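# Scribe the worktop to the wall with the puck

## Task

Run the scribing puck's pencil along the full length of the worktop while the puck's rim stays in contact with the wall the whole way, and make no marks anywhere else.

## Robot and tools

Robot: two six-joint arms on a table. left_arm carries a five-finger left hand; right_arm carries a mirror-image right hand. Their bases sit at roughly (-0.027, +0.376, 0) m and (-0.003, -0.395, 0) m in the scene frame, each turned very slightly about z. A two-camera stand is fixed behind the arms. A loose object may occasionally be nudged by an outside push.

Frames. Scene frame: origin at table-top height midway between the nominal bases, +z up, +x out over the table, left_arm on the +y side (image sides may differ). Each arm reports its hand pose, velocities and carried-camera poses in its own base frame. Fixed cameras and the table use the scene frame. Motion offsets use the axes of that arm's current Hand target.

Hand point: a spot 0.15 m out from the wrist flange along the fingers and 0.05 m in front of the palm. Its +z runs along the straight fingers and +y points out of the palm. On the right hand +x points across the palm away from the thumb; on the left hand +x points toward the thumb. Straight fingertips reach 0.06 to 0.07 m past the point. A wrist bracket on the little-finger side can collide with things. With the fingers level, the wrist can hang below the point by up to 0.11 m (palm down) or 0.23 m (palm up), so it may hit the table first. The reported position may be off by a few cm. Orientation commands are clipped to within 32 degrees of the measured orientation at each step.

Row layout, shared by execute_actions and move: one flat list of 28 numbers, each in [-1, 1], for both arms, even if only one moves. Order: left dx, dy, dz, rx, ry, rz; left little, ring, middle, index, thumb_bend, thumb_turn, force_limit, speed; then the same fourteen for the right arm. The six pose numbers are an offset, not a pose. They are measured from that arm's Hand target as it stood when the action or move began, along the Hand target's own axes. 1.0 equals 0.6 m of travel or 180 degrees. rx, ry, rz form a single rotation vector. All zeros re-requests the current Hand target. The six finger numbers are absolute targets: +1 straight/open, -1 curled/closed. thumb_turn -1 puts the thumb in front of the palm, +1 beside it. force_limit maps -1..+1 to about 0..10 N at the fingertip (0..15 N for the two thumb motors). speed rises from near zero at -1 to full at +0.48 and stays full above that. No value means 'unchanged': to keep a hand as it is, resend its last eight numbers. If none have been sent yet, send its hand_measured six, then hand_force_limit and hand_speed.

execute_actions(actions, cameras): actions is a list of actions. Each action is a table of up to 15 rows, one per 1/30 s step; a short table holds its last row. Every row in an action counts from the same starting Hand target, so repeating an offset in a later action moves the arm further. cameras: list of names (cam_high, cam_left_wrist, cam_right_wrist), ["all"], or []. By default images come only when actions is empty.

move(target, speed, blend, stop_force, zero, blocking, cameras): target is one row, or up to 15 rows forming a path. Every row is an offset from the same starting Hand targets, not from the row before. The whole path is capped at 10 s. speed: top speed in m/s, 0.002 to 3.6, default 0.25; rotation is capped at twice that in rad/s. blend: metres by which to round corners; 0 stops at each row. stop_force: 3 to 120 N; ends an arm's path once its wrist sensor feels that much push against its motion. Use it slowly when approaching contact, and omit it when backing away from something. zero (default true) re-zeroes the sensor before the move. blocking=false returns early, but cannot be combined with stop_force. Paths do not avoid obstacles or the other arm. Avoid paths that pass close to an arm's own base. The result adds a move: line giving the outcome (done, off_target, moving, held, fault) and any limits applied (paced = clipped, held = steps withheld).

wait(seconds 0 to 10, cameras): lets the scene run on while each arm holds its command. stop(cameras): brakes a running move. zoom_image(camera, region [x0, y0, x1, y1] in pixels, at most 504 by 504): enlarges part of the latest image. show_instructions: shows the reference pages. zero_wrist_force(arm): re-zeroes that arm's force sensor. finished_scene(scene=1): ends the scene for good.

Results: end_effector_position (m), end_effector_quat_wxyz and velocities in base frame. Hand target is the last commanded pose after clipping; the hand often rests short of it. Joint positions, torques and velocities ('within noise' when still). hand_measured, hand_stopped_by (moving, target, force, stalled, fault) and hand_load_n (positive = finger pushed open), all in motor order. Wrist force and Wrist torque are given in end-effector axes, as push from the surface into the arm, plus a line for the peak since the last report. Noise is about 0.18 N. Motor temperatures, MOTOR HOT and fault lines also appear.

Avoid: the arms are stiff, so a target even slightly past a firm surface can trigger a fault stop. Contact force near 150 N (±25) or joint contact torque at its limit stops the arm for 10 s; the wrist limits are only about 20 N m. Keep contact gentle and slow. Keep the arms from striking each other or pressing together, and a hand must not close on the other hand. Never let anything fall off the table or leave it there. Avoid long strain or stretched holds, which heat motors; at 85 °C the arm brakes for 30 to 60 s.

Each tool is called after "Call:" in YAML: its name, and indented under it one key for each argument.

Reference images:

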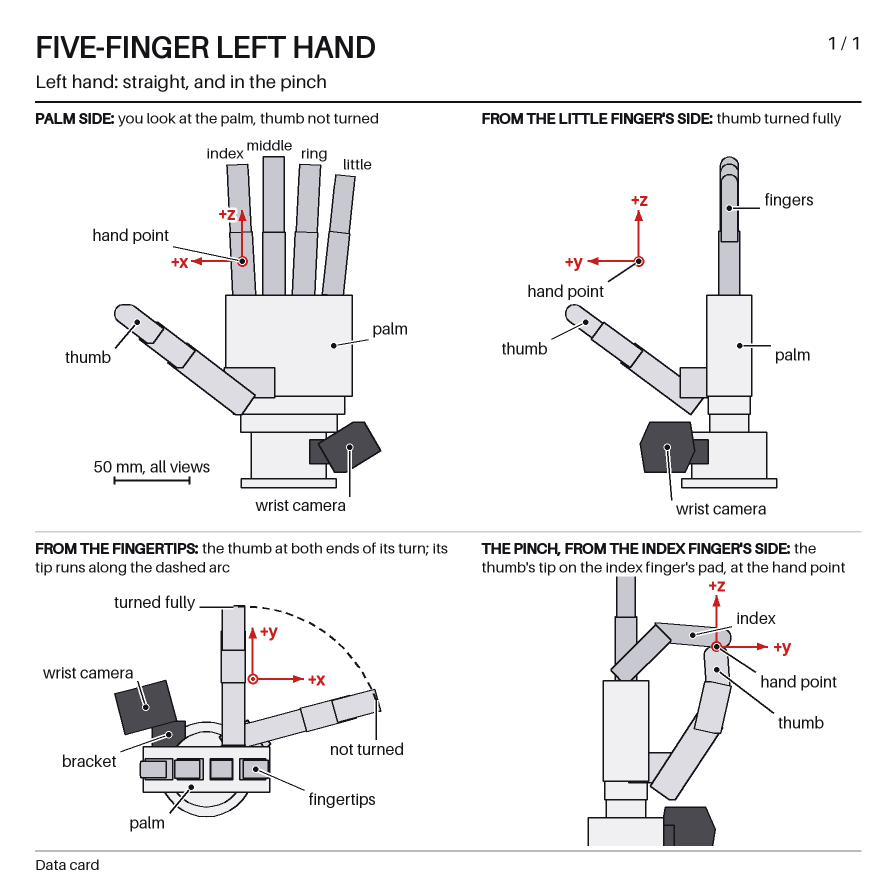

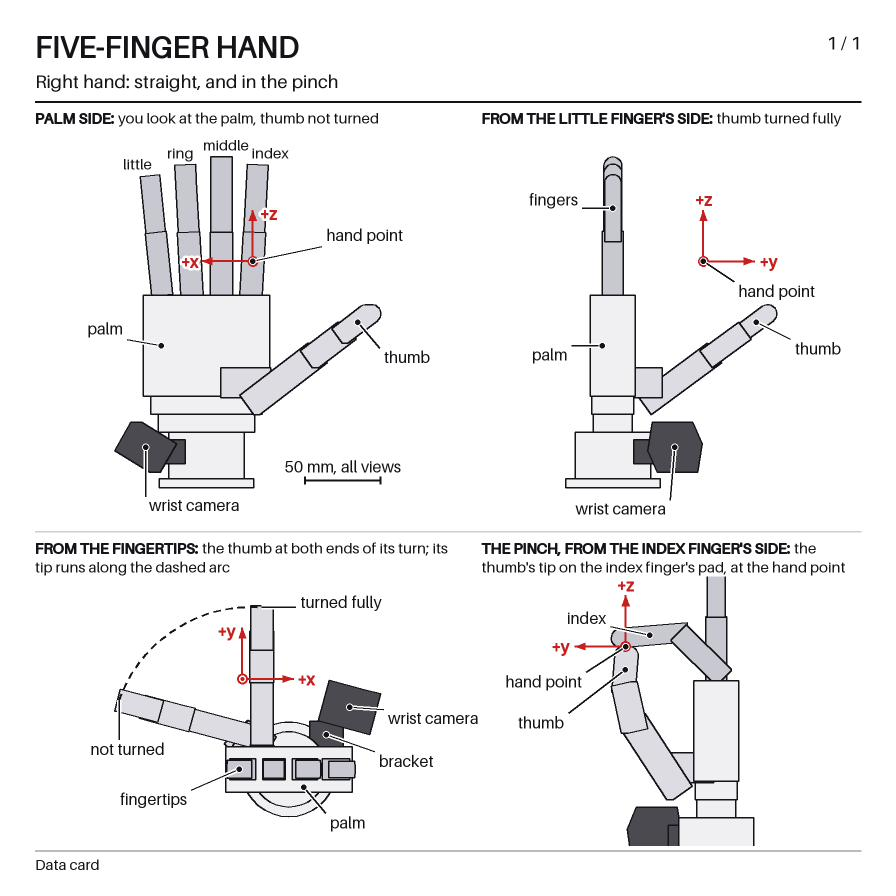

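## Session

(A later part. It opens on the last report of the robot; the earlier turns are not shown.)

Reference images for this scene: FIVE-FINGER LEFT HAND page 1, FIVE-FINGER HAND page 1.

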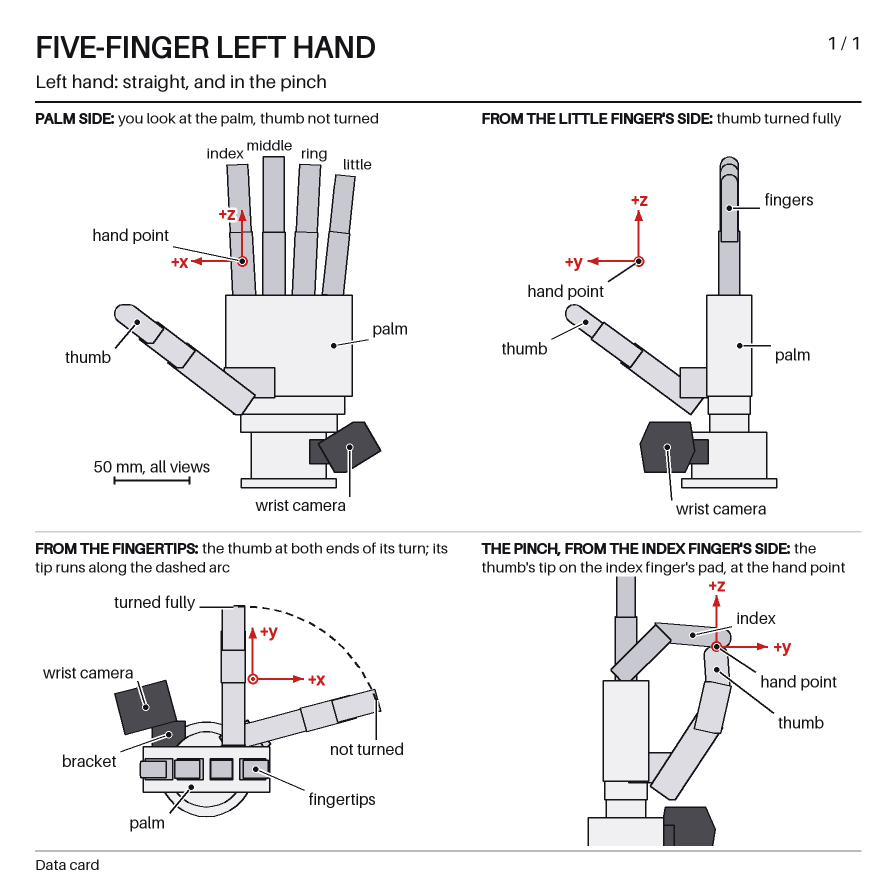

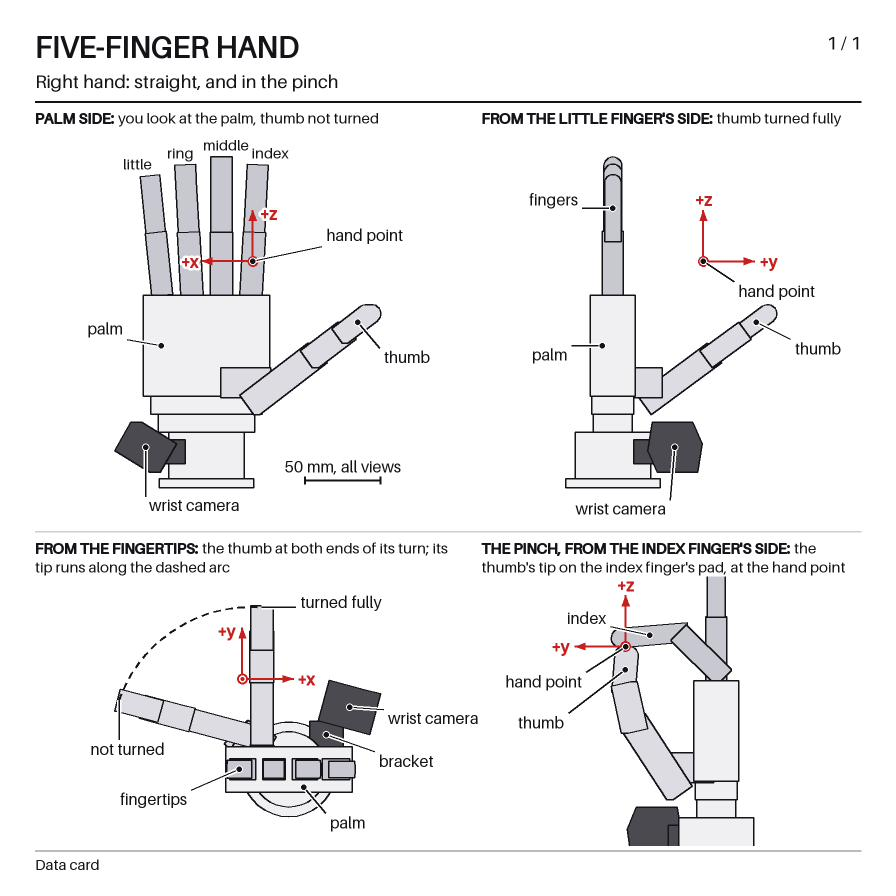

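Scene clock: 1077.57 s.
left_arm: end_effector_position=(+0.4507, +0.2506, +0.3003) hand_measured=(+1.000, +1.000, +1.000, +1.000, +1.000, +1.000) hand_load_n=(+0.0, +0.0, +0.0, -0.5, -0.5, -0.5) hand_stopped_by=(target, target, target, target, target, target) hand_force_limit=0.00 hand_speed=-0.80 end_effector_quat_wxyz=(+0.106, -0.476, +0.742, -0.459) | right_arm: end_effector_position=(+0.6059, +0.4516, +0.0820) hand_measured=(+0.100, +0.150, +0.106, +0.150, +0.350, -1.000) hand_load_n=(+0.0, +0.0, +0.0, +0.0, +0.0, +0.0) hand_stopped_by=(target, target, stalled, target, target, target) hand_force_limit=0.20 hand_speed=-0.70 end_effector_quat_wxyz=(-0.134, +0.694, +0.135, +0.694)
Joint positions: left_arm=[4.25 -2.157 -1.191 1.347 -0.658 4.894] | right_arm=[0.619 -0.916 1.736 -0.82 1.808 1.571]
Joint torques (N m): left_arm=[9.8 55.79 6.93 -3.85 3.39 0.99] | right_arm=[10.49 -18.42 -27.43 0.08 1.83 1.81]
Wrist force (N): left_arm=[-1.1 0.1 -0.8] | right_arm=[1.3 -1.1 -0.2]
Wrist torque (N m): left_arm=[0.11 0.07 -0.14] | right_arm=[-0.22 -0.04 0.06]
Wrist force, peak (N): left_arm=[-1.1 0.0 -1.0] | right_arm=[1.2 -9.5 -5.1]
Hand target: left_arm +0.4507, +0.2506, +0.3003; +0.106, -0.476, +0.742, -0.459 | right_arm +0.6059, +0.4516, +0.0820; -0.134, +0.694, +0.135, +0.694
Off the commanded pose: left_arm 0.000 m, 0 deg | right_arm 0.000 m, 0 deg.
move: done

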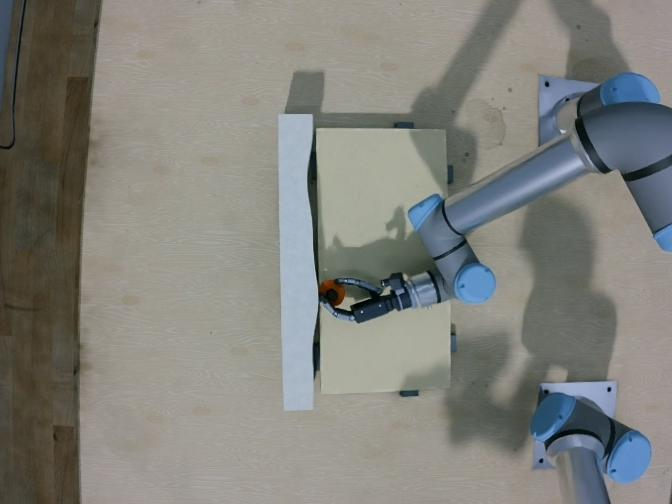

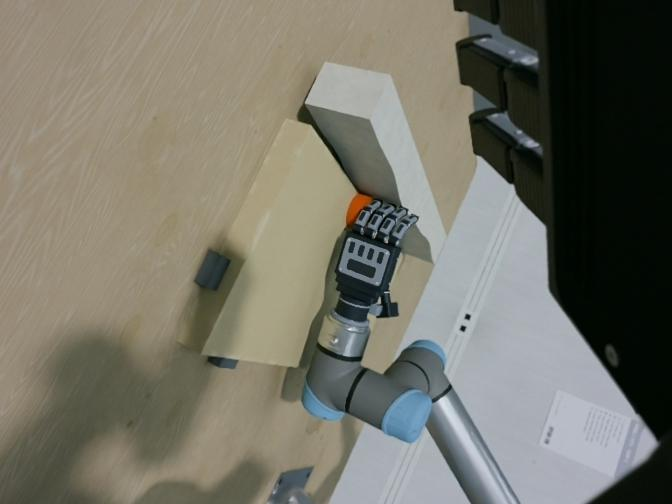

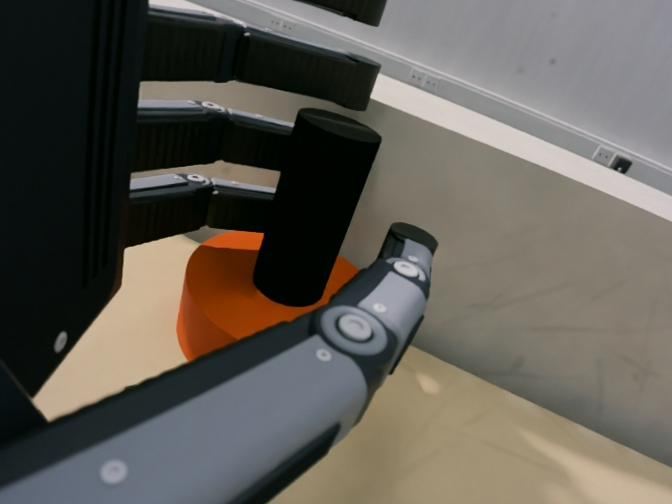

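Call:
move:
  target: [0,0,0,0,0,0,1,1,1,1,1,1,0,-0.8, 0,-0.011,0.0007,0,0,0,0.1,0.15,0.15,0.15,0.35,-1,0.2,-0.7]
  cameras: []
  speed: 0.02
  stop_force: 4

Call:
move:
  target: [0,0,0,0,0,0,1,1,1,1,1,1,0,-0.8, 0,0,0,0,0,0,0.1,0.13,0.13,0.13,0.17,-1,-0.6,-0.8]
  cameras: ["all"]

Call:
zoom_image:
  camera: "cam_high"
  region: [300, 265, 360, 325]

Scene clock: 1096.00 s.
left_arm: end_effector_position=(+0.4507, +0.2506, +0.3003) hand_measured=(+1.000, +1.000, +1.000, +1.000, +1.000, +1.000) hand_load_n=(+0.0, +0.0, +0.0, +0.0, +0.0, +0.0) hand_stopped_by=(target, target, target, target, target, target) hand_force_limit=0.00 hand_speed=-0.80 end_effector_quat_wxyz=(+0.106, -0.476, +0.742, -0.459) | right_arm: end_effector_position=(+0.6038, +0.4579, +0.0820) hand_measured=(+0.100, +0.150, +0.106, +0.150, +0.350, -1.000) hand_load_n=(+0.0, +0.0, +0.0, +0.0, +0.0, +0.0) hand_stopped_by=(target, target, stalled, target, target, target) hand_force_limit=0.20 hand_speed=-0.70 end_effector_quat_wxyz=(-0.134, +0.694, +0.135, +0.694)
Joint positions: left_arm=[4.25 -2.157 -1.191 1.347 -0.658 4.894] | right_arm=[0.631 -0.91 1.724 -0.814 1.82 1.571]
Joint torques (N m): left_arm=[10.38 55.47 6.23 -3.82 3.3 0.95] | right_arm=[11.23 -19.02 -27.18 -0.05 1.9 1.93]
Wrist force (N): left_arm=[-1.0 0.3 -0.7] | right_arm=[0.7 -1.0 0.2]
Wrist torque (N m): left_arm=[0.13 0.06 -0.14] | right_arm=[-0.23 0.04 0.03]
Wrist force, peak (N): left_arm=[-1.1 0.2 -1.0] | right_arm=[1.4 -1.2 0.4]
Hand target: left_arm +0.4507, +0.2506, +0.3003; +0.106, -0.476, +0.742, -0.459 | right_arm +0.6038, +0.4579, +0.0820; -0.134, +0.694, +0.135, +0.694
Off the commanded pose: left_arm 0.000 m, 0 deg | right_arm 0.000 m, 0 deg.
move: done
No camera images: "cameras" was empty.

Scene clock: 1096.90 s.
left_arm: end_effector_position=(+0.4507, +0.2506, +0.3003) hand_measured=(+1.000, +1.000, +1.000, +1.000, +1.000, +1.000) hand_load_n=(+0.0, +0.0, +0.0, +0.0, +0.0, +0.0) hand_stopped_by=(target, target, target, target, target, target) hand_force_limit=0.00 hand_speed=-0.80 end_effector_quat_wxyz=(+0.106, -0.476, +0.742, -0.459) | right_arm: end_effector_position=(+0.6038, +0.4579, +0.0820) hand_measured=(+0.100, +0.130, +0.130, +0.130, +0.170, -1.000) hand_load_n=(+0.0, +0.0, +0.0, +0.0, +0.0, +0.0) hand_stopped_by=(target, target, target, target, target, target) hand_force_limit=-0.60 hand_speed=-0.80 end_effector_quat_wxyz=(-0.134, +0.694, +0.134, +0.694)
Joint positions: left_arm=[4.25 -2.157 -1.191 1.347 -0.658 4.894] | right_arm=[0.631 -0.91 1.724 -0.814 1.82 1.571]
Joint torques (N m): left_arm=[10.41 55.57 6.6 -3.85 3.38 0.95] | right_arm=[11.08 -19.02 -26.74 -0.1 1.63 1.84]
Wrist force (N): left_arm=[-1.0 0.2 -0.8] | right_arm=[1.0 -0.6 0.0]
Wrist torque (N m): left_arm=[0.14 0.06 -0.15] | right_arm=[-0.16 0.01 0.05]
Wrist force, peak (N): left_arm=[-1.1 0.3 -0.9] | right_arm=[1.4 -1.0 -0.1]
Hand target: left_arm +0.4507, +0.2506, +0.3003; +0.106, -0.476, +0.742, -0.459 | right_arm +0.6038, +0.4579, +0.0820; -0.134, +0.694, +0.135, +0.694
Off the commanded pose: left_arm 0.000 m, 0 deg | right_arm 0.000 m, 0 deg.
move: done

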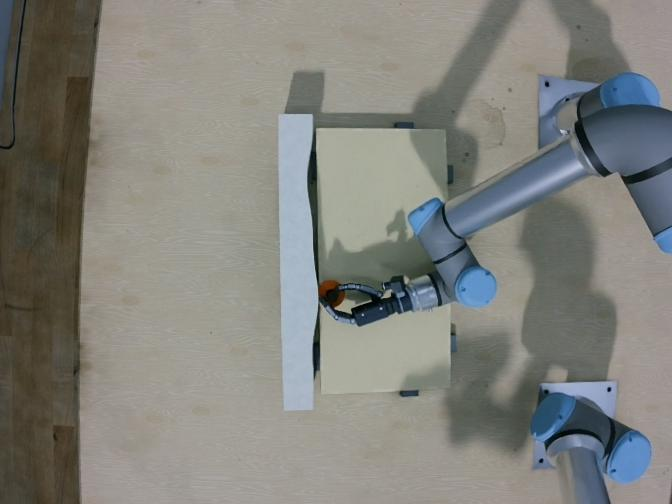

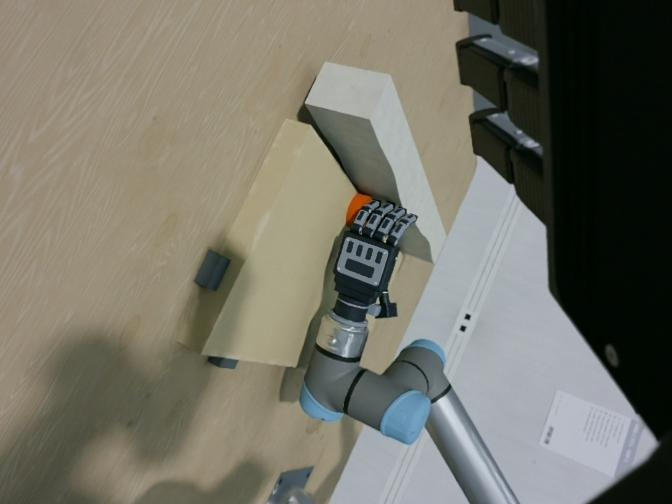

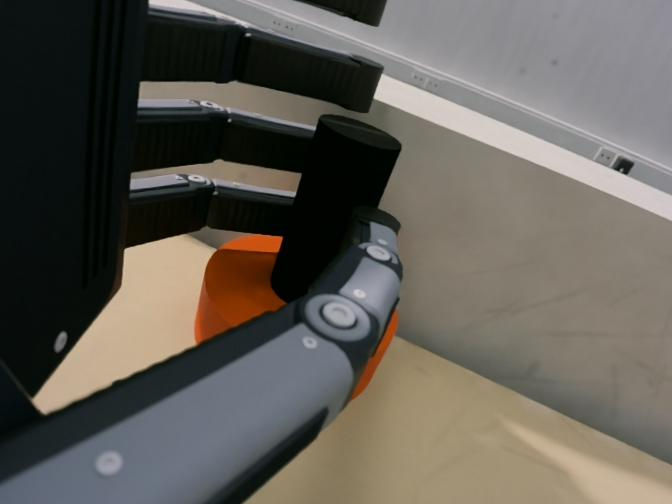

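Scaled by 8.400 from the camera's 672x504 image, which has a finer 960x720 frame.

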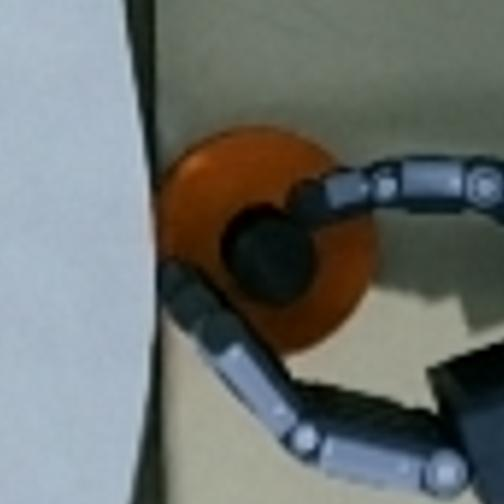

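Call:
move:
  target: [0,0,0,0,0,0,1,1,1,1,1,1,0,-0.8, 0,0,0,0,0,0,0.1,0.1,-0.3,-0.3,0.17,-1,-0.6,-0.92]
  cameras: ["cam_high"]

Call:
zoom_image:
  camera: "cam_high"
  region: [300, 265, 360, 325]

Call:
move:
  target: [0,0,0,0,0,0,1,1,1,1,1,1,0,-0.8, 0,0,0,0,0,0,0.1,0.1,-0.5,-0.5,0.17,-1,0.4,-0.92]
  cameras: ["all"]

Call:
zoom_image:
  camera: "cam_high"
  region: [300, 265, 360, 325]

Scene clock: 1105.10 s.
left_arm: end_effector_position=(+0.4507, +0.2506, +0.3003) hand_measured=(+1.000, +1.000, +1.000, +1.000, +1.000, +1.000) hand_load_n=(+0.0, +0.0, +0.0, -0.5, +0.0, -0.5) hand_stopped_by=(target, target, target, target, target, target) hand_force_limit=0.00 hand_speed=-0.80 end_effector_quat_wxyz=(+0.106, -0.476, +0.742, -0.459) | right_arm: end_effector_position=(+0.6038, +0.4579, +0.0820) hand_measured=(+0.100, +0.100, +0.034, +0.050, +0.170, -1.000) hand_load_n=(+0.0, +0.0, +3.0, +1.0, +2.5, +0.5) hand_stopped_by=(target, target, force, force, target, target) hand_force_limit=-0.60 hand_speed=-0.92 end_effector_quat_wxyz=(-0.134, +0.694, +0.135, +0.694)
Joint positions: left_arm=[4.25 -2.157 -1.191 1.347 -0.658 4.894] | right_arm=[0.631 -0.91 1.724 -0.814 1.82 1.571]
Joint torques (N m): left_arm=[10.26 55.39 5.71 -3.82 3.32 0.85] | right_arm=[10.29 -19.37 -26.72 -0.04 0.52 1.91]
Wrist force (N): left_arm=[-0.9 0.2 -0.7] | right_arm=[0.8 -0.7 0.1]
Wrist torque (N m): left_arm=[0.11 0.04 -0.14] | right_arm=[-0.20 -0.02 0.06]
Wrist force, peak (N): left_arm=[-1.0 0.0 -1.0] | right_arm=[1.5 -1.2 0.2]
Hand target: left_arm +0.4507, +0.2506, +0.3003; +0.106, -0.476, +0.742, -0.459 | right_arm +0.6038, +0.4579, +0.0820; -0.134, +0.694, +0.135, +0.694
Off the commanded pose: left_arm 0.000 m, 0 deg | right_arm 0.000 m, 0 deg.
move: done
Images, in order (width x height): cam_high 672x504.

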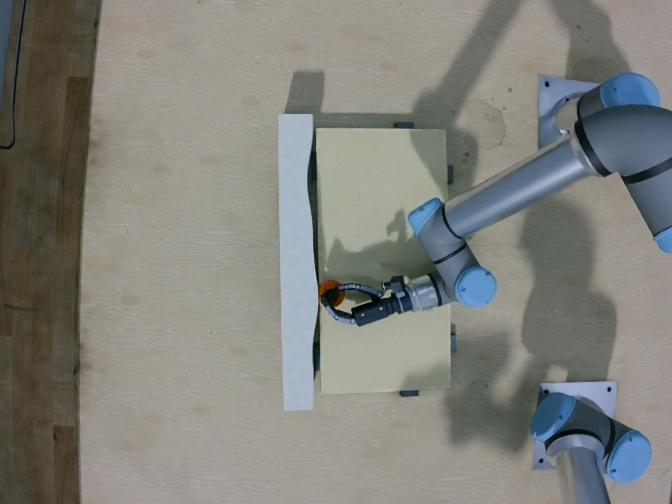

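Scaled by 8.400 from the camera's 672x504 image, which has a finer 960x720 frame.

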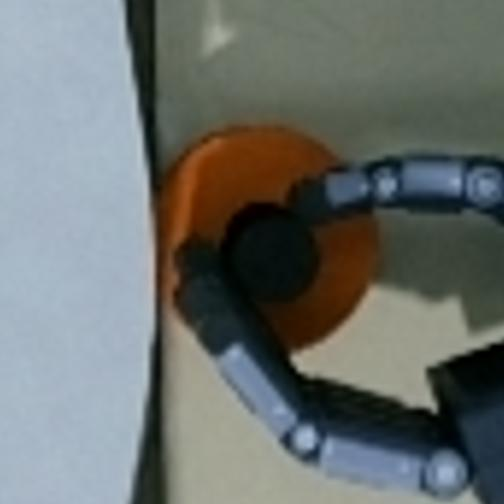

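Scene clock: 1105.60 s.
left_arm: end_effector_position=(+0.4507, +0.2506, +0.3003) hand_measured=(+1.000, +1.000, +1.000, +1.000, +1.000, +1.000) hand_load_n=(+0.0, +0.0, +0.0, +0.0, +0.0, +0.0) hand_stopped_by=(target, target, target, target, target, target) hand_force_limit=0.00 hand_speed=-0.80 end_effector_quat_wxyz=(+0.106, -0.476, +0.742, -0.459) | right_arm: end_effector_position=(+0.6038, +0.4579, +0.0820) hand_measured=(+0.100, +0.100, +0.008, +0.008, +0.174, -1.000) hand_load_n=(+0.0, +0.0, +7.0, +8.0, +10.5, -1.0) hand_stopped_by=(target, target, force, force, target, target) hand_force_limit=0.40 hand_speed=-0.92 end_effector_quat_wxyz=(-0.134, +0.694, +0.134, +0.694)
Joint positions: left_arm=[4.25 -2.157 -1.191 1.347 -0.658 4.894] | right_arm=[0.631 -0.91 1.724 -0.814 1.82 1.571]
Joint torques (N m): left_arm=[10.25 55.05 6.57 -3.75 3.36 0.88] | right_arm=[9.72 -19.99 -24.61 -0.16 0.33 1.91]
Wrist force (N): left_arm=[-1.0 0.2 -0.6] | right_arm=[3.2 -0.9 0.5]
Wrist torque (N m): left_arm=[0.12 0.07 -0.15] | right_arm=[-0.21 0.01 0.10]
Wrist force, peak (N): left_arm=[-1.0 0.3 -0.9] | right_arm=[3.1 -1.1 1.0]
Hand target: left_arm +0.4507, +0.2506, +0.3003; +0.106, -0.476, +0.742, -0.459 | right_arm +0.6038, +0.4579, +0.0820; -0.134, +0.694, +0.135, +0.694
Off the commanded pose: left_arm 0.000 m, 0 deg | right_arm 0.000 m, 0 deg.
move: done

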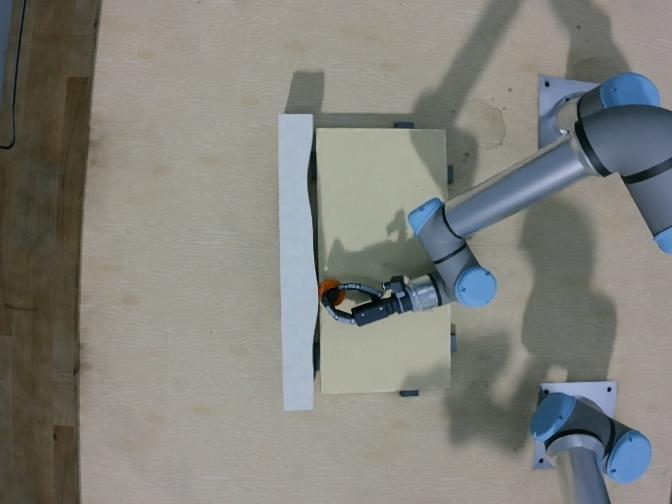

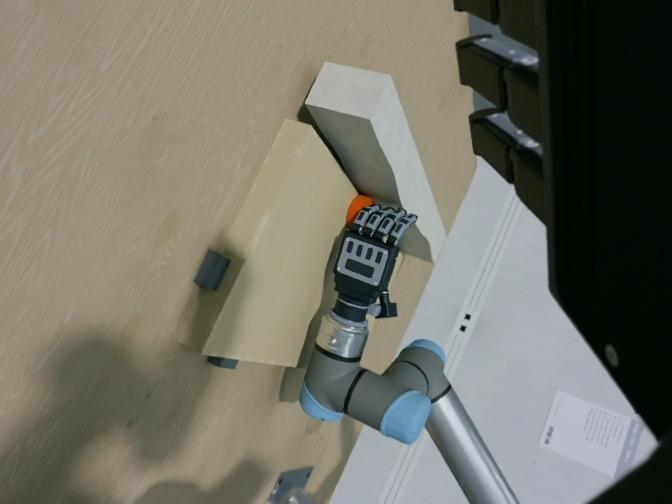

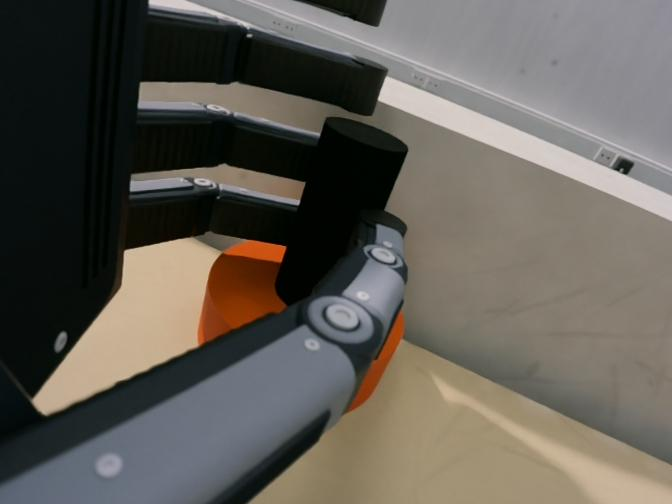

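Scaled by 8.400 from the camera's 672x504 image, which has a finer 960x720 frame.

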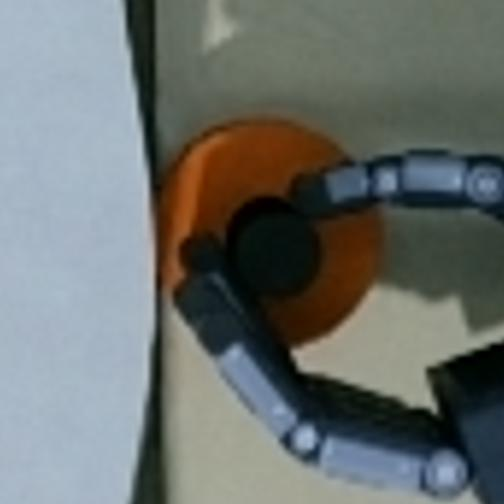

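Call:
move:
  target: [0,0,0,0,0,0,1,1,1,1,1,1,0,-0.8, -0.0004,0.00089,0.00234,0,0,0,0.1,0.1,-0.5,-0.5,0.17,-1,0.4,-0.92]
  cameras: []
  speed: 0.005
  stop_force: 3

Scene clock: 1119.47 s.
left_arm: end_effector_position=(+0.4507, +0.2506, +0.3003) hand_measured=(+1.000, +1.000, +1.000, +1.000, +1.000, +1.000) hand_load_n=(+0.0, +0.0, +0.0, +0.0, +0.0, +0.0) hand_stopped_by=(target, target, target, target, target, target) hand_force_limit=0.00 hand_speed=-0.80 end_effector_quat_wxyz=(+0.106, -0.476, +0.742, -0.459) | right_arm: end_effector_position=(+0.6053, +0.4579, +0.0817) hand_measured=(+0.100, +0.100, +0.008, +0.008, +0.174, -1.000) hand_load_n=(+0.0, +0.0, +6.5, +6.5, +11.5, -2.0) hand_stopped_by=(target, target, force, force, target, target) hand_force_limit=0.40 hand_speed=-0.92 end_effector_quat_wxyz=(-0.134, +0.694, +0.135, +0.694)
Joint positions: left_arm=[4.25 -2.157 -1.191 1.347 -0.658 4.894] | right_arm=[0.63 -0.908 1.721 -0.813 1.818 1.571]
Joint torques (N m): left_arm=[10.18 55.13 5.83 -3.74 3.37 0.84] | right_arm=[-6.83 -16.5 -25.1 0.8 -1.67 1.69]
Wrist force (N): left_arm=[-0.9 0.1 -0.9] | right_arm=[6.3 0.3 -1.7]
Wrist torque (N m): left_arm=[0.12 0.04 -0.14] | right_arm=[-0.18 0.07 0.10]
Wrist force, peak (N): left_arm=[-1.2 0.5 -0.8] | right_arm=[6.9 0.0 -2.2]
Hand target: left_arm +0.4507, +0.2506, +0.3003; +0.106, -0.476, +0.742, -0.459 | right_arm +0.6053, +0.4579, +0.0817; -0.134, +0.694, +0.135, +0.694
Off the commanded pose: left_arm 0.000 m, 0 deg | right_arm 0.000 m, 0 deg.
move: done
No camera images: "cameras" was empty.

Call:
move:
  target: [0,0,0,0,0,0,1,1,1,1,1,1,0,-0.8, 0,0.00059,0.00156,0,0,0,0.1,0.1,-0.5,-0.5,0.17,-1,0.4,-0.92]
  cameras: ["all"]
  speed: 0.005
  stop_force: 3

Call:
zoom_image:
  camera: "cam_high"
  region: [300, 265, 360, 325]

Scene clock: 1125.30 s.
left_arm: end_effector_position=(+0.4507, +0.2506, +0.3003) hand_measured=(+1.000, +1.000, +1.000, +1.000, +1.000, +1.000) hand_load_n=(+0.0, +0.0, +0.0, +0.0, +0.0, -0.5) hand_stopped_by=(target, target, target, target, target, target) hand_force_limit=0.00 hand_speed=-0.80 end_effector_quat_wxyz=(+0.106, -0.476, +0.742, -0.459) | right_arm: end_effector_position=(+0.6063, +0.4579, +0.0817) hand_measured=(+0.100, +0.100, +0.008, +0.008, +0.174, -1.000) hand_load_n=(+0.0, +0.0, +6.0, +7.0, +11.0, -2.0) hand_stopped_by=(target, target, force, force, target, target) hand_force_limit=0.40 hand_speed=-0.92 end_effector_quat_wxyz=(-0.134, +0.694, +0.135, +0.694)
Joint positions: left_arm=[4.25 -2.157 -1.191 1.347 -0.658 4.894] | right_arm=[0.628 -0.907 1.719 -0.812 1.817 1.571]
Joint torques (N m): left_arm=[10.31 55.02 5.84 -3.68 3.36 0.79] | right_arm=[-6.18 -16.62 -25.16 0.7 -1.74 1.35]
Wrist force (N): left_arm=[-1.0 0.1 -0.9] | right_arm=[5.8 -0.4 -1.5]
Wrist torque (N m): left_arm=[0.11 0.06 -0.14] | right_arm=[-0.18 0.12 0.09]
Wrist force, peak (N): left_arm=[-1.3 0.4 -0.9] | right_arm=[7.2 -0.1 -1.9]
Hand target: left_arm +0.4507, +0.2506, +0.3003; +0.106, -0.476, +0.742, -0.459 | right_arm +0.6063, +0.4579, +0.0817; -0.134, +0.694, +0.135, +0.694
Off the commanded pose: left_arm 0.000 m, 0 deg | right_arm 0.000 m, 0 deg.
move: done

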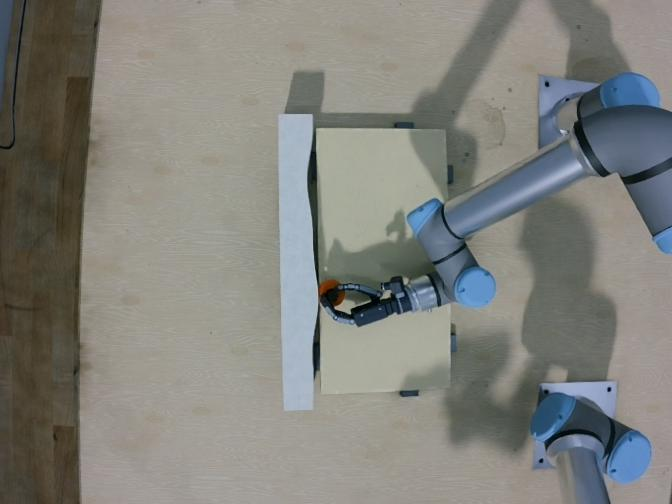

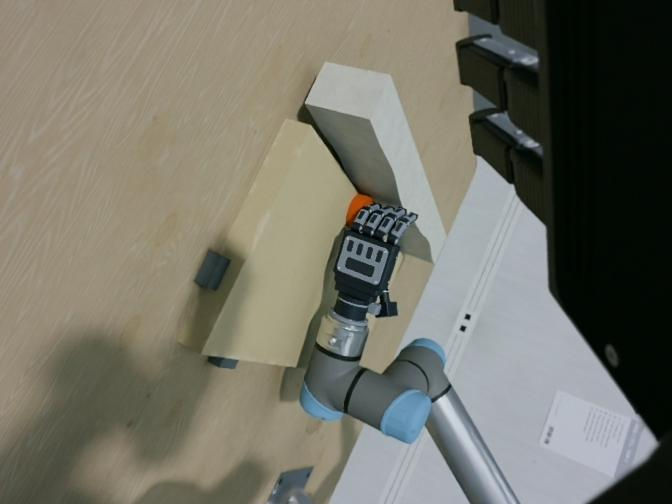

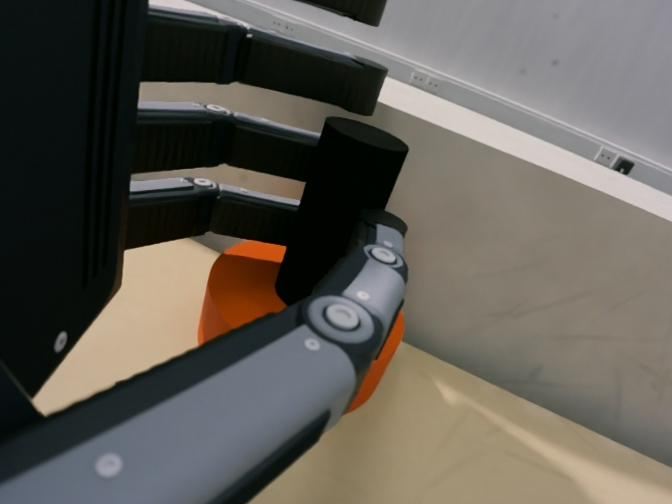

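Scaled by 8.400 from the camera's 672x504 image, which has a finer 960x720 frame.

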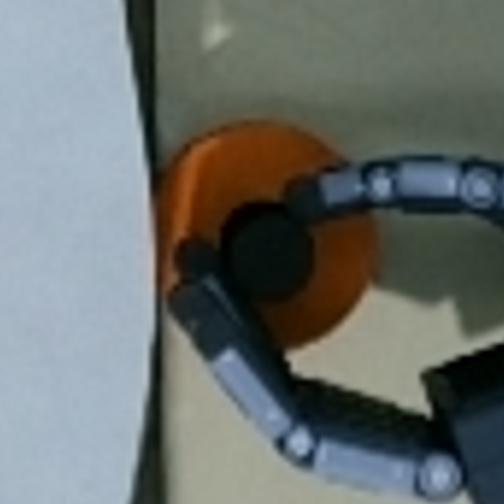

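Call:
move:
  target: [0,0,0,0,0,0,1,1,1,1,1,1,0,-0.8, 0,0.00119,0.00312,0,0,0,0.1,0.1,-0.5,-0.5,0.17,-1,0.4,-0.92]
  cameras: ["cam_high"]
  speed: 0.005
  stop_force: 3

Call:
zoom_image:
  camera: "cam_high"
  region: [300, 265, 360, 325]

Scene clock: 1132.60 s.
left_arm: end_effector_position=(+0.4507, +0.2506, +0.3003) hand_measured=(+1.000, +1.000, +1.000, +1.000, +1.000, +1.000) hand_load_n=(+0.0, +0.0, +0.0, +0.0, +0.0, +0.0) hand_stopped_by=(target, target, target, target, target, target) hand_force_limit=0.00 hand_speed=-0.80 end_effector_quat_wxyz=(+0.106, -0.476, +0.742, -0.459) | right_arm: end_effector_position=(+0.6076, +0.4579, +0.0817) hand_measured=(+0.100, +0.100, +0.008, +0.008, +0.174, -1.000) hand_load_n=(+0.0, +0.0, +6.5, +5.5, +11.5, -2.5) hand_stopped_by=(target, target, force, force, target, target) hand_force_limit=0.40 hand_speed=-0.92 end_effector_quat_wxyz=(-0.134, +0.694, +0.134, +0.694)
Joint positions: left_arm=[4.25 -2.157 -1.191 1.347 -0.658 4.894] | right_arm=[0.627 -0.905 1.716 -0.81 1.816 1.571]
Joint torques (N m): left_arm=[9.86 54.66 6.15 -3.64 3.25 0.78] | right_arm=[8.29 -52.77 -5.32 -1.5 1.46 0.62]
Wrist force (N): left_arm=[-0.7 0.3 -0.7] | right_arm=[7.4 -0.3 -4.6]
Wrist torque (N m): left_arm=[0.13 0.02 -0.13] | right_arm=[-0.14 0.07 0.11]
Wrist force, peak (N): left_arm=[-1.1 0.2 -1.0] | right_arm=[9.9 -0.6 -4.7]
Hand target: left_arm +0.4507, +0.2506, +0.3003; +0.106, -0.476, +0.742, -0.459 | right_arm +0.6076, +0.4579, +0.0817; -0.134, +0.694, +0.134, +0.694 (not the last commanded pose)
Off the commanded pose: left_arm 0.000 m, 0 deg | right_arm 0.001 m, 0 deg.
move: contact (right_arm)
Images, in order (width x height): cam_high 672x504.

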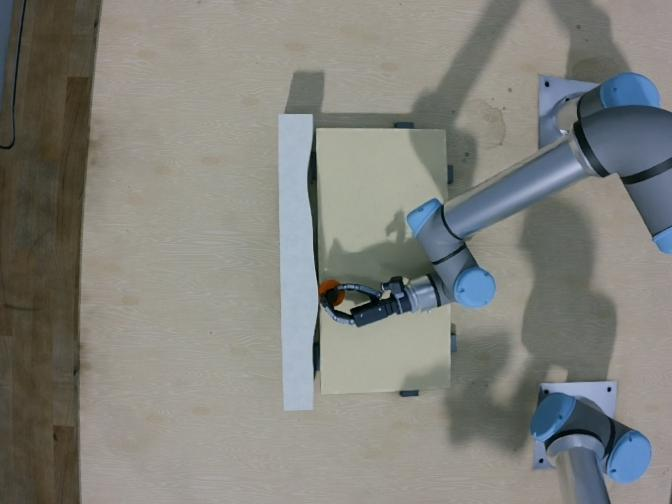

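Scaled by 8.400 from the camera's 672x504 image, which has a finer 960x720 frame.

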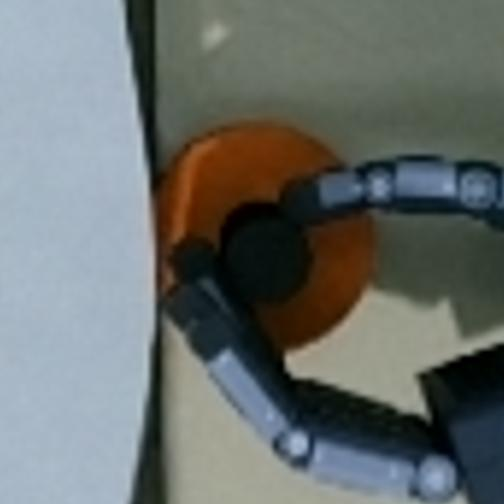

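Call:
move:
  target:
    - [0,0,0,0,0,0,1,1,1,1,1,1,0,-0.8, 0,-0.02012,0.0057,0,0,0,0.1,0.1,-0.5,-0.5,0.17,-1,0.4,-0.92]
    - [0,0,0,0,0,0,1,1,1,1,1,1,0,-0.8, 0,-0.03955,0.01328,0,0,0,0.1,0.1,-0.5,-0.5,0.17,-1,0.4,-0.92]
    - [0,0,0,0,0,0,1,1,1,1,1,1,0,-0.8, 0,-0.05812,0.02303,0,0,0,0.1,0.1,-0.5,-0.5,0.17,-1,0.4,-0.92]
    - [0,0,0,0,0,0,1,1,1,1,1,1,0,-0.8, 0,-0.07635,0.03373,0,0,0,0.1,0.1,-0.5,-0.5,0.17,-1,0.4,-0.92]
  cameras: ["all"]
  speed: 0.015
  stop_force: 8

Call:
zoom_image:
  camera: "cam_high"
  region: [290, 265, 370, 345]

Scene clock: 1157.50 s.
left_arm: end_effector_position=(+0.4507, +0.2506, +0.3003) hand_measured=(+1.000, +1.000, +1.000, +1.000, +1.000, +1.000) hand_load_n=(+0.0, +0.0, +0.0, +0.0, +0.0, +0.0) hand_stopped_by=(target, target, target, target, target, target) hand_force_limit=0.00 hand_speed=-0.80 end_effector_quat_wxyz=(+0.106, -0.476, +0.742, -0.459) | right_arm: end_effector_position=(+0.6092, +0.5080, +0.0817) hand_measured=(+0.100, +0.100, +0.008, +0.006, +0.172, -1.000) hand_load_n=(+0.0, +0.0, +3.5, +2.0, +4.5, +1.0) hand_stopped_by=(target, target, force, force, target, target) hand_force_limit=0.40 hand_speed=-0.92 end_effector_quat_wxyz=(-0.134, +0.694, +0.134, +0.694)
Joint positions: left_arm=[4.25 -2.157 -1.191 1.347 -0.658 4.894] | right_arm=[0.697 -0.835 1.578 -0.742 1.885 1.571]
Joint torques (N m): left_arm=[9.94 54.73 6.42 -3.51 3.31 0.64] | right_arm=[11.29 -19.76 -26.96 0.53 1.47 2.19]
Wrist force (N): left_arm=[-0.8 0.3 -0.8] | right_arm=[3.0 0.0 -1.3]
Wrist torque (N m): left_arm=[0.13 0.03 -0.14] | right_arm=[-0.21 0.01 0.08]
Wrist force, peak (N): left_arm=[-1.2 0.1 -0.9] | right_arm=[9.6 -1.4 -7.7]
Hand target: left_arm +0.4507, +0.2506, +0.3003; +0.106, -0.476, +0.742, -0.459 | right_arm +0.6092, +0.5080, +0.0817; -0.134, +0.694, +0.134, +0.694
Off the commanded pose: left_arm 0.000 m, 0 deg | right_arm 0.000 m, 0 deg.
move: done

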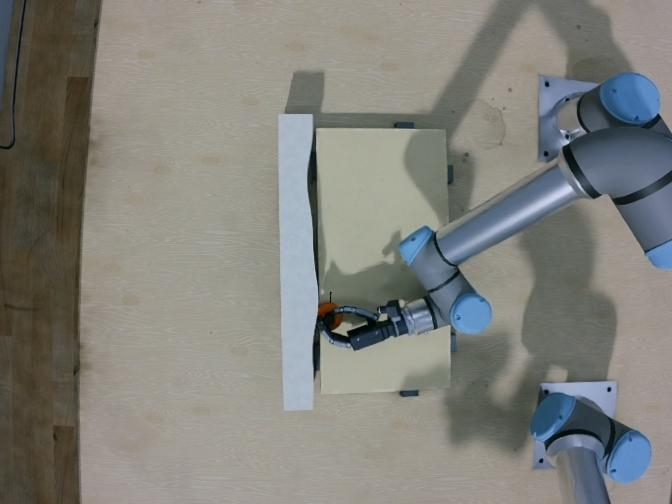

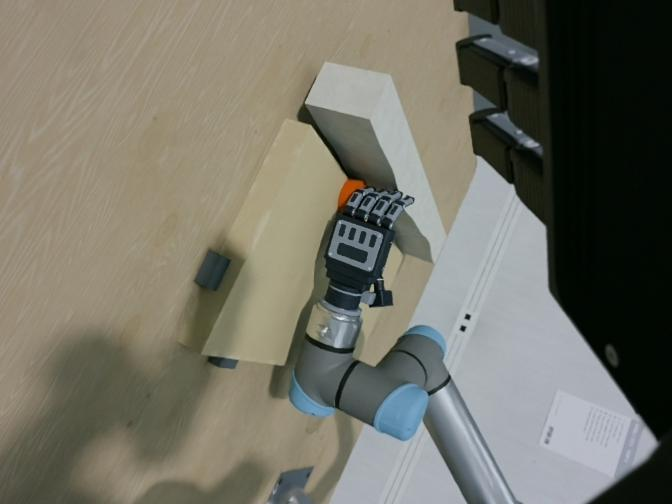

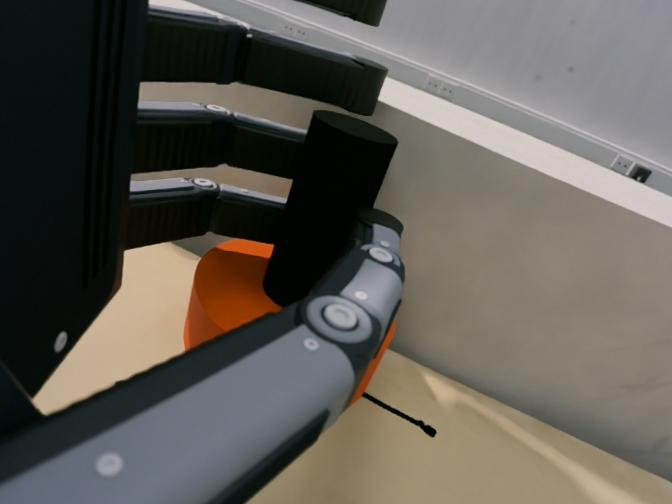

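Scaled by 6.300 from the camera's 672x504 image, which has a finer 960x720 frame.

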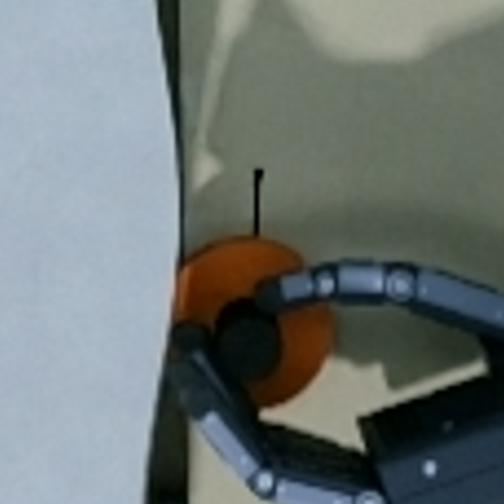

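Call:
move:
  target: [0,0,0,0,0,0,1,1,1,1,1,1,0,-0.8, 0,0,0,0,0,0,0.1,0.1,-0.55,-0.55,0.17,-1,0.5,-0.9]
  cameras: []

Call:
move:
  target: [0,0,0,0,0,0,1,1,1,1,1,1,0,-0.8, 0,0.00178,0.00467,0,0,0,0.1,0.1,-0.55,-0.55,0.17,-1,0.5,-0.9]
  cameras: ["cam_high"]
  speed: 0.005
  stop_force: 3

Call:
zoom_image:
  camera: "cam_high"
  region: [300, 280, 360, 340]

Scene clock: 1173.33 s.
left_arm: end_effector_position=(+0.4507, +0.2506, +0.3003) hand_measured=(+1.000, +1.000, +1.000, +1.000, +1.000, +1.000) hand_load_n=(-0.5, +0.0, +0.0, +0.0, +0.0, +0.0) hand_stopped_by=(target, target, target, target, target, target) hand_force_limit=0.00 hand_speed=-0.80 end_effector_quat_wxyz=(+0.106, -0.476, +0.742, -0.459) | right_arm: end_effector_position=(+0.6092, +0.5080, +0.0817) hand_measured=(+0.100, +0.100, -0.018, -0.026, +0.174, -1.000) hand_load_n=(+0.0, +0.0, +6.5, +8.5, +12.5, +1.5) hand_stopped_by=(target, target, force, force, target, target) hand_force_limit=0.50 hand_speed=-0.90 end_effector_quat_wxyz=(-0.134, +0.694, +0.134, +0.694)
Joint positions: left_arm=[4.25 -2.157 -1.191 1.347 -0.658 4.894] | right_arm=[0.697 -0.835 1.578 -0.742 1.885 1.571]
Joint torques (N m): left_arm=[10.34 54.91 6.74 -3.48 3.33 0.68] | right_arm=[11.4 -21.46 -24.04 0.33 1.45 1.91]
Wrist force (N): left_arm=[-0.9 0.0 -0.8] | right_arm=[4.6 -0.6 0.8]
Wrist torque (N m): left_arm=[0.11 0.04 -0.13] | right_arm=[-0.18 0.07 0.11]
Wrist force, peak (N): left_arm=[-1.1 0.5 -0.8] | right_arm=[4.8 -0.1 -0.6]
Hand target: left_arm +0.4507, +0.2506, +0.3003; +0.106, -0.476, +0.742, -0.459 | right_arm +0.6092, +0.5080, +0.0817; -0.134, +0.694, +0.134, +0.694
Off the commanded pose: left_arm 0.000 m, 0 deg | right_arm 0.000 m, 0 deg.
move: done
No camera images: "cameras" was empty.

Scene clock: 1175.33 s.
left_arm: end_effector_position=(+0.4507, +0.2506, +0.3003) hand_measured=(+1.000, +1.000, +1.000, +1.000, +1.000, +1.000) hand_load_n=(+0.0, +0.0, +0.0, +0.0, +0.0, +0.0) hand_stopped_by=(target, target, target, target, target, target) hand_force_limit=0.00 hand_speed=-0.80 end_effector_quat_wxyz=(+0.106, -0.476, +0.742, -0.459) | right_arm: end_effector_position=(+0.6113, +0.5080, +0.0817) hand_measured=(+0.100, +0.100, -0.018, -0.026, +0.174, -1.000) hand_load_n=(+0.0, +0.0, +7.0, +6.0, +12.5, +0.0) hand_stopped_by=(target, target, force, force, target, target) hand_force_limit=0.50 hand_speed=-0.90 end_effector_quat_wxyz=(-0.134, +0.694, +0.134, +0.694)
Joint positions: left_arm=[4.25 -2.157 -1.191 1.347 -0.658 4.894] | right_arm=[0.694 -0.833 1.574 -0.74 1.883 1.571]
Joint torques (N m): left_arm=[10.04 55.09 6.72 -3.43 3.23 0.54] | right_arm=[8.58 -57.91 -6.03 -1.97 1.45 1.61]
Wrist force (N): left_arm=[-1.0 0.2 -0.9] | right_arm=[6.1 -0.4 -2.9]
Wrist torque (N m): left_arm=[0.13 0.05 -0.14] | right_arm=[-0.18 0.08 0.10]
Wrist force, peak (N): left_arm=[-1.1 0.2 -1.0] | right_arm=[8.1 -0.5 -2.9]
Hand target: left_arm +0.4507, +0.2506, +0.3003; +0.106, -0.476, +0.742, -0.459 | right_arm +0.6114, +0.5080, +0.0817; -0.134, +0.694, +0.134, +0.694 (not the last commanded pose)
Off the commanded pose: left_arm 0.000 m, 0 deg | right_arm 0.001 m, 0 deg.
move: contact (right_arm)
Images, in order (width x height): cam_high 672x504.

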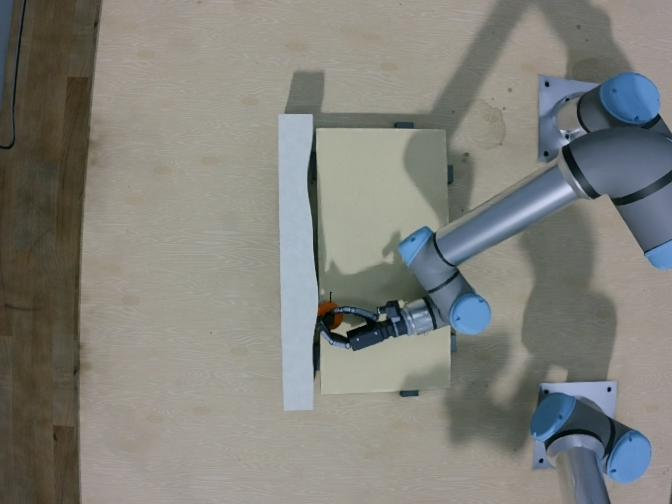

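Scaled by 8.400 from the camera's 672x504 image, which has a finer 960x720 frame.

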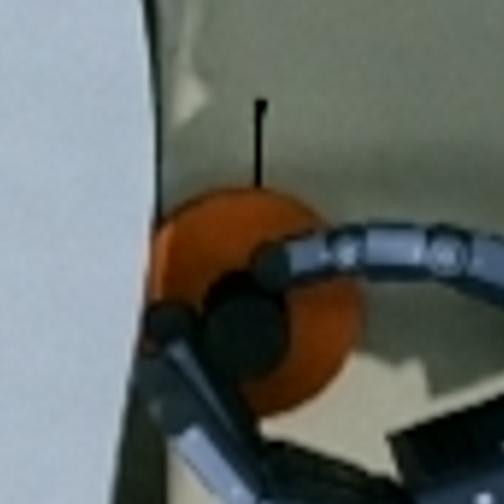

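Call:
move:
  target:
    - [0,0,0,0,0,0,1,1,1,1,1,1,0,-0.8, 0,-0.01876,0.00929,0,0,0,0.1,0.1,-0.55,-0.55,0.17,-1,0.5,-0.9]
    - [0,0,0,0,0,0,1,1,1,1,1,1,0,-0.8, 0,-0.03723,0.01935,0,0,0,0.1,0.1,-0.55,-0.55,0.17,-1,0.5,-0.9]
    - [0,0,0,0,0,0,1,1,1,1,1,1,0,-0.8, 0,-0.05569,0.02942,0,0,0,0.1,0.1,-0.55,-0.55,0.17,-1,0.5,-0.9]
    - [0,0,0,0,0,0,1,1,1,1,1,1,0,-0.8, 0,-0.07469,0.03809,0,0,0,0.1,0.1,-0.55,-0.55,0.17,-1,0.5,-0.9]
  cameras: ["cam_high"]
  speed: 0.015
  stop_force: 8

Call:
zoom_image:
  camera: "cam_high"
  region: [300, 290, 370, 360]

Scene clock: 1210.80 s.
left_arm: end_effector_position=(+0.4507, +0.2506, +0.3003) hand_measured=(+1.000, +1.000, +1.000, +1.000, +1.000, +1.000) hand_load_n=(+0.0, -0.5, +0.0, +0.0, +0.0, -0.5) hand_stopped_by=(target, target, target, target, target, target) hand_force_limit=0.00 hand_speed=-0.80 end_effector_quat_wxyz=(+0.106, -0.476, +0.742, -0.459) | right_arm: end_effector_position=(+0.6147, +0.5409, +0.0817) hand_measured=(+0.100, +0.098, -0.018, -0.028, +0.172, -1.000) hand_load_n=(+0.0, -7.0, +2.0, +3.0, +4.5, +0.0) hand_stopped_by=(target, target, force, force, target, target) hand_force_limit=0.50 hand_speed=-0.90 end_effector_quat_wxyz=(-0.134, +0.694, +0.135, +0.694)
Joint positions: left_arm=[4.25 -2.157 -1.191 1.347 -0.658 4.894] | right_arm=[0.733 -0.781 1.471 -0.689 1.921 1.571]
Joint torques (N m): left_arm=[10.45 54.96 6.44 -3.36 3.27 0.55] | right_arm=[-6.01 -63.68 -9.73 -3.29 -2.51 1.85]
Wrist force (N): left_arm=[-0.9 0.1 -0.8] | right_arm=[1.6 1.1 -5.9]
Wrist torque (N m): left_arm=[0.10 0.04 -0.13] | right_arm=[-0.29 0.26 0.13]
Wrist force, peak (N): left_arm=[-1.2 0.1 -0.8] | right_arm=[4.1 3.9 -11.0]
Hand target: left_arm +0.4507, +0.2506, +0.3003; +0.106, -0.476, +0.742, -0.459 | right_arm +0.6147, +0.5409, +0.0817; -0.134, +0.694, +0.135, +0.694 (not the last commanded pose)
Off the commanded pose: left_arm 0.000 m, 0 deg | right_arm 0.017 m, 0 deg.
move: contact (right_arm); path passed 2 of 4 targets
Images, in order (width x height): cam_high 672x504.

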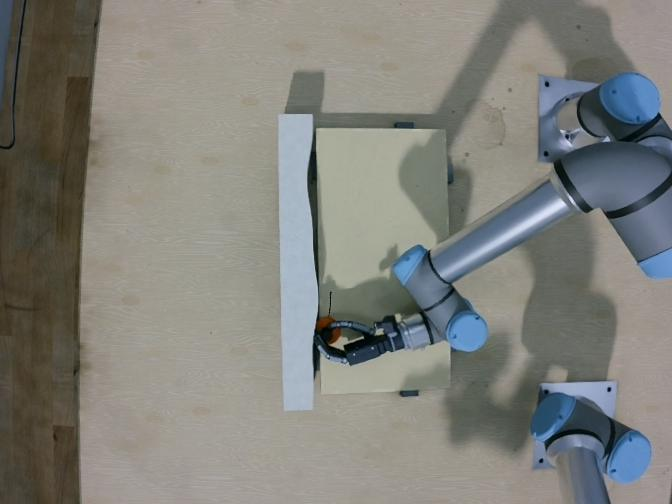

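Scaled by 7.200 from the camera's 672x504 image, which has a finer 960x720 frame.

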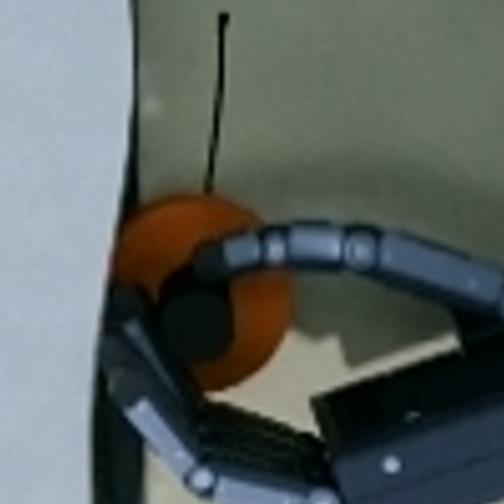

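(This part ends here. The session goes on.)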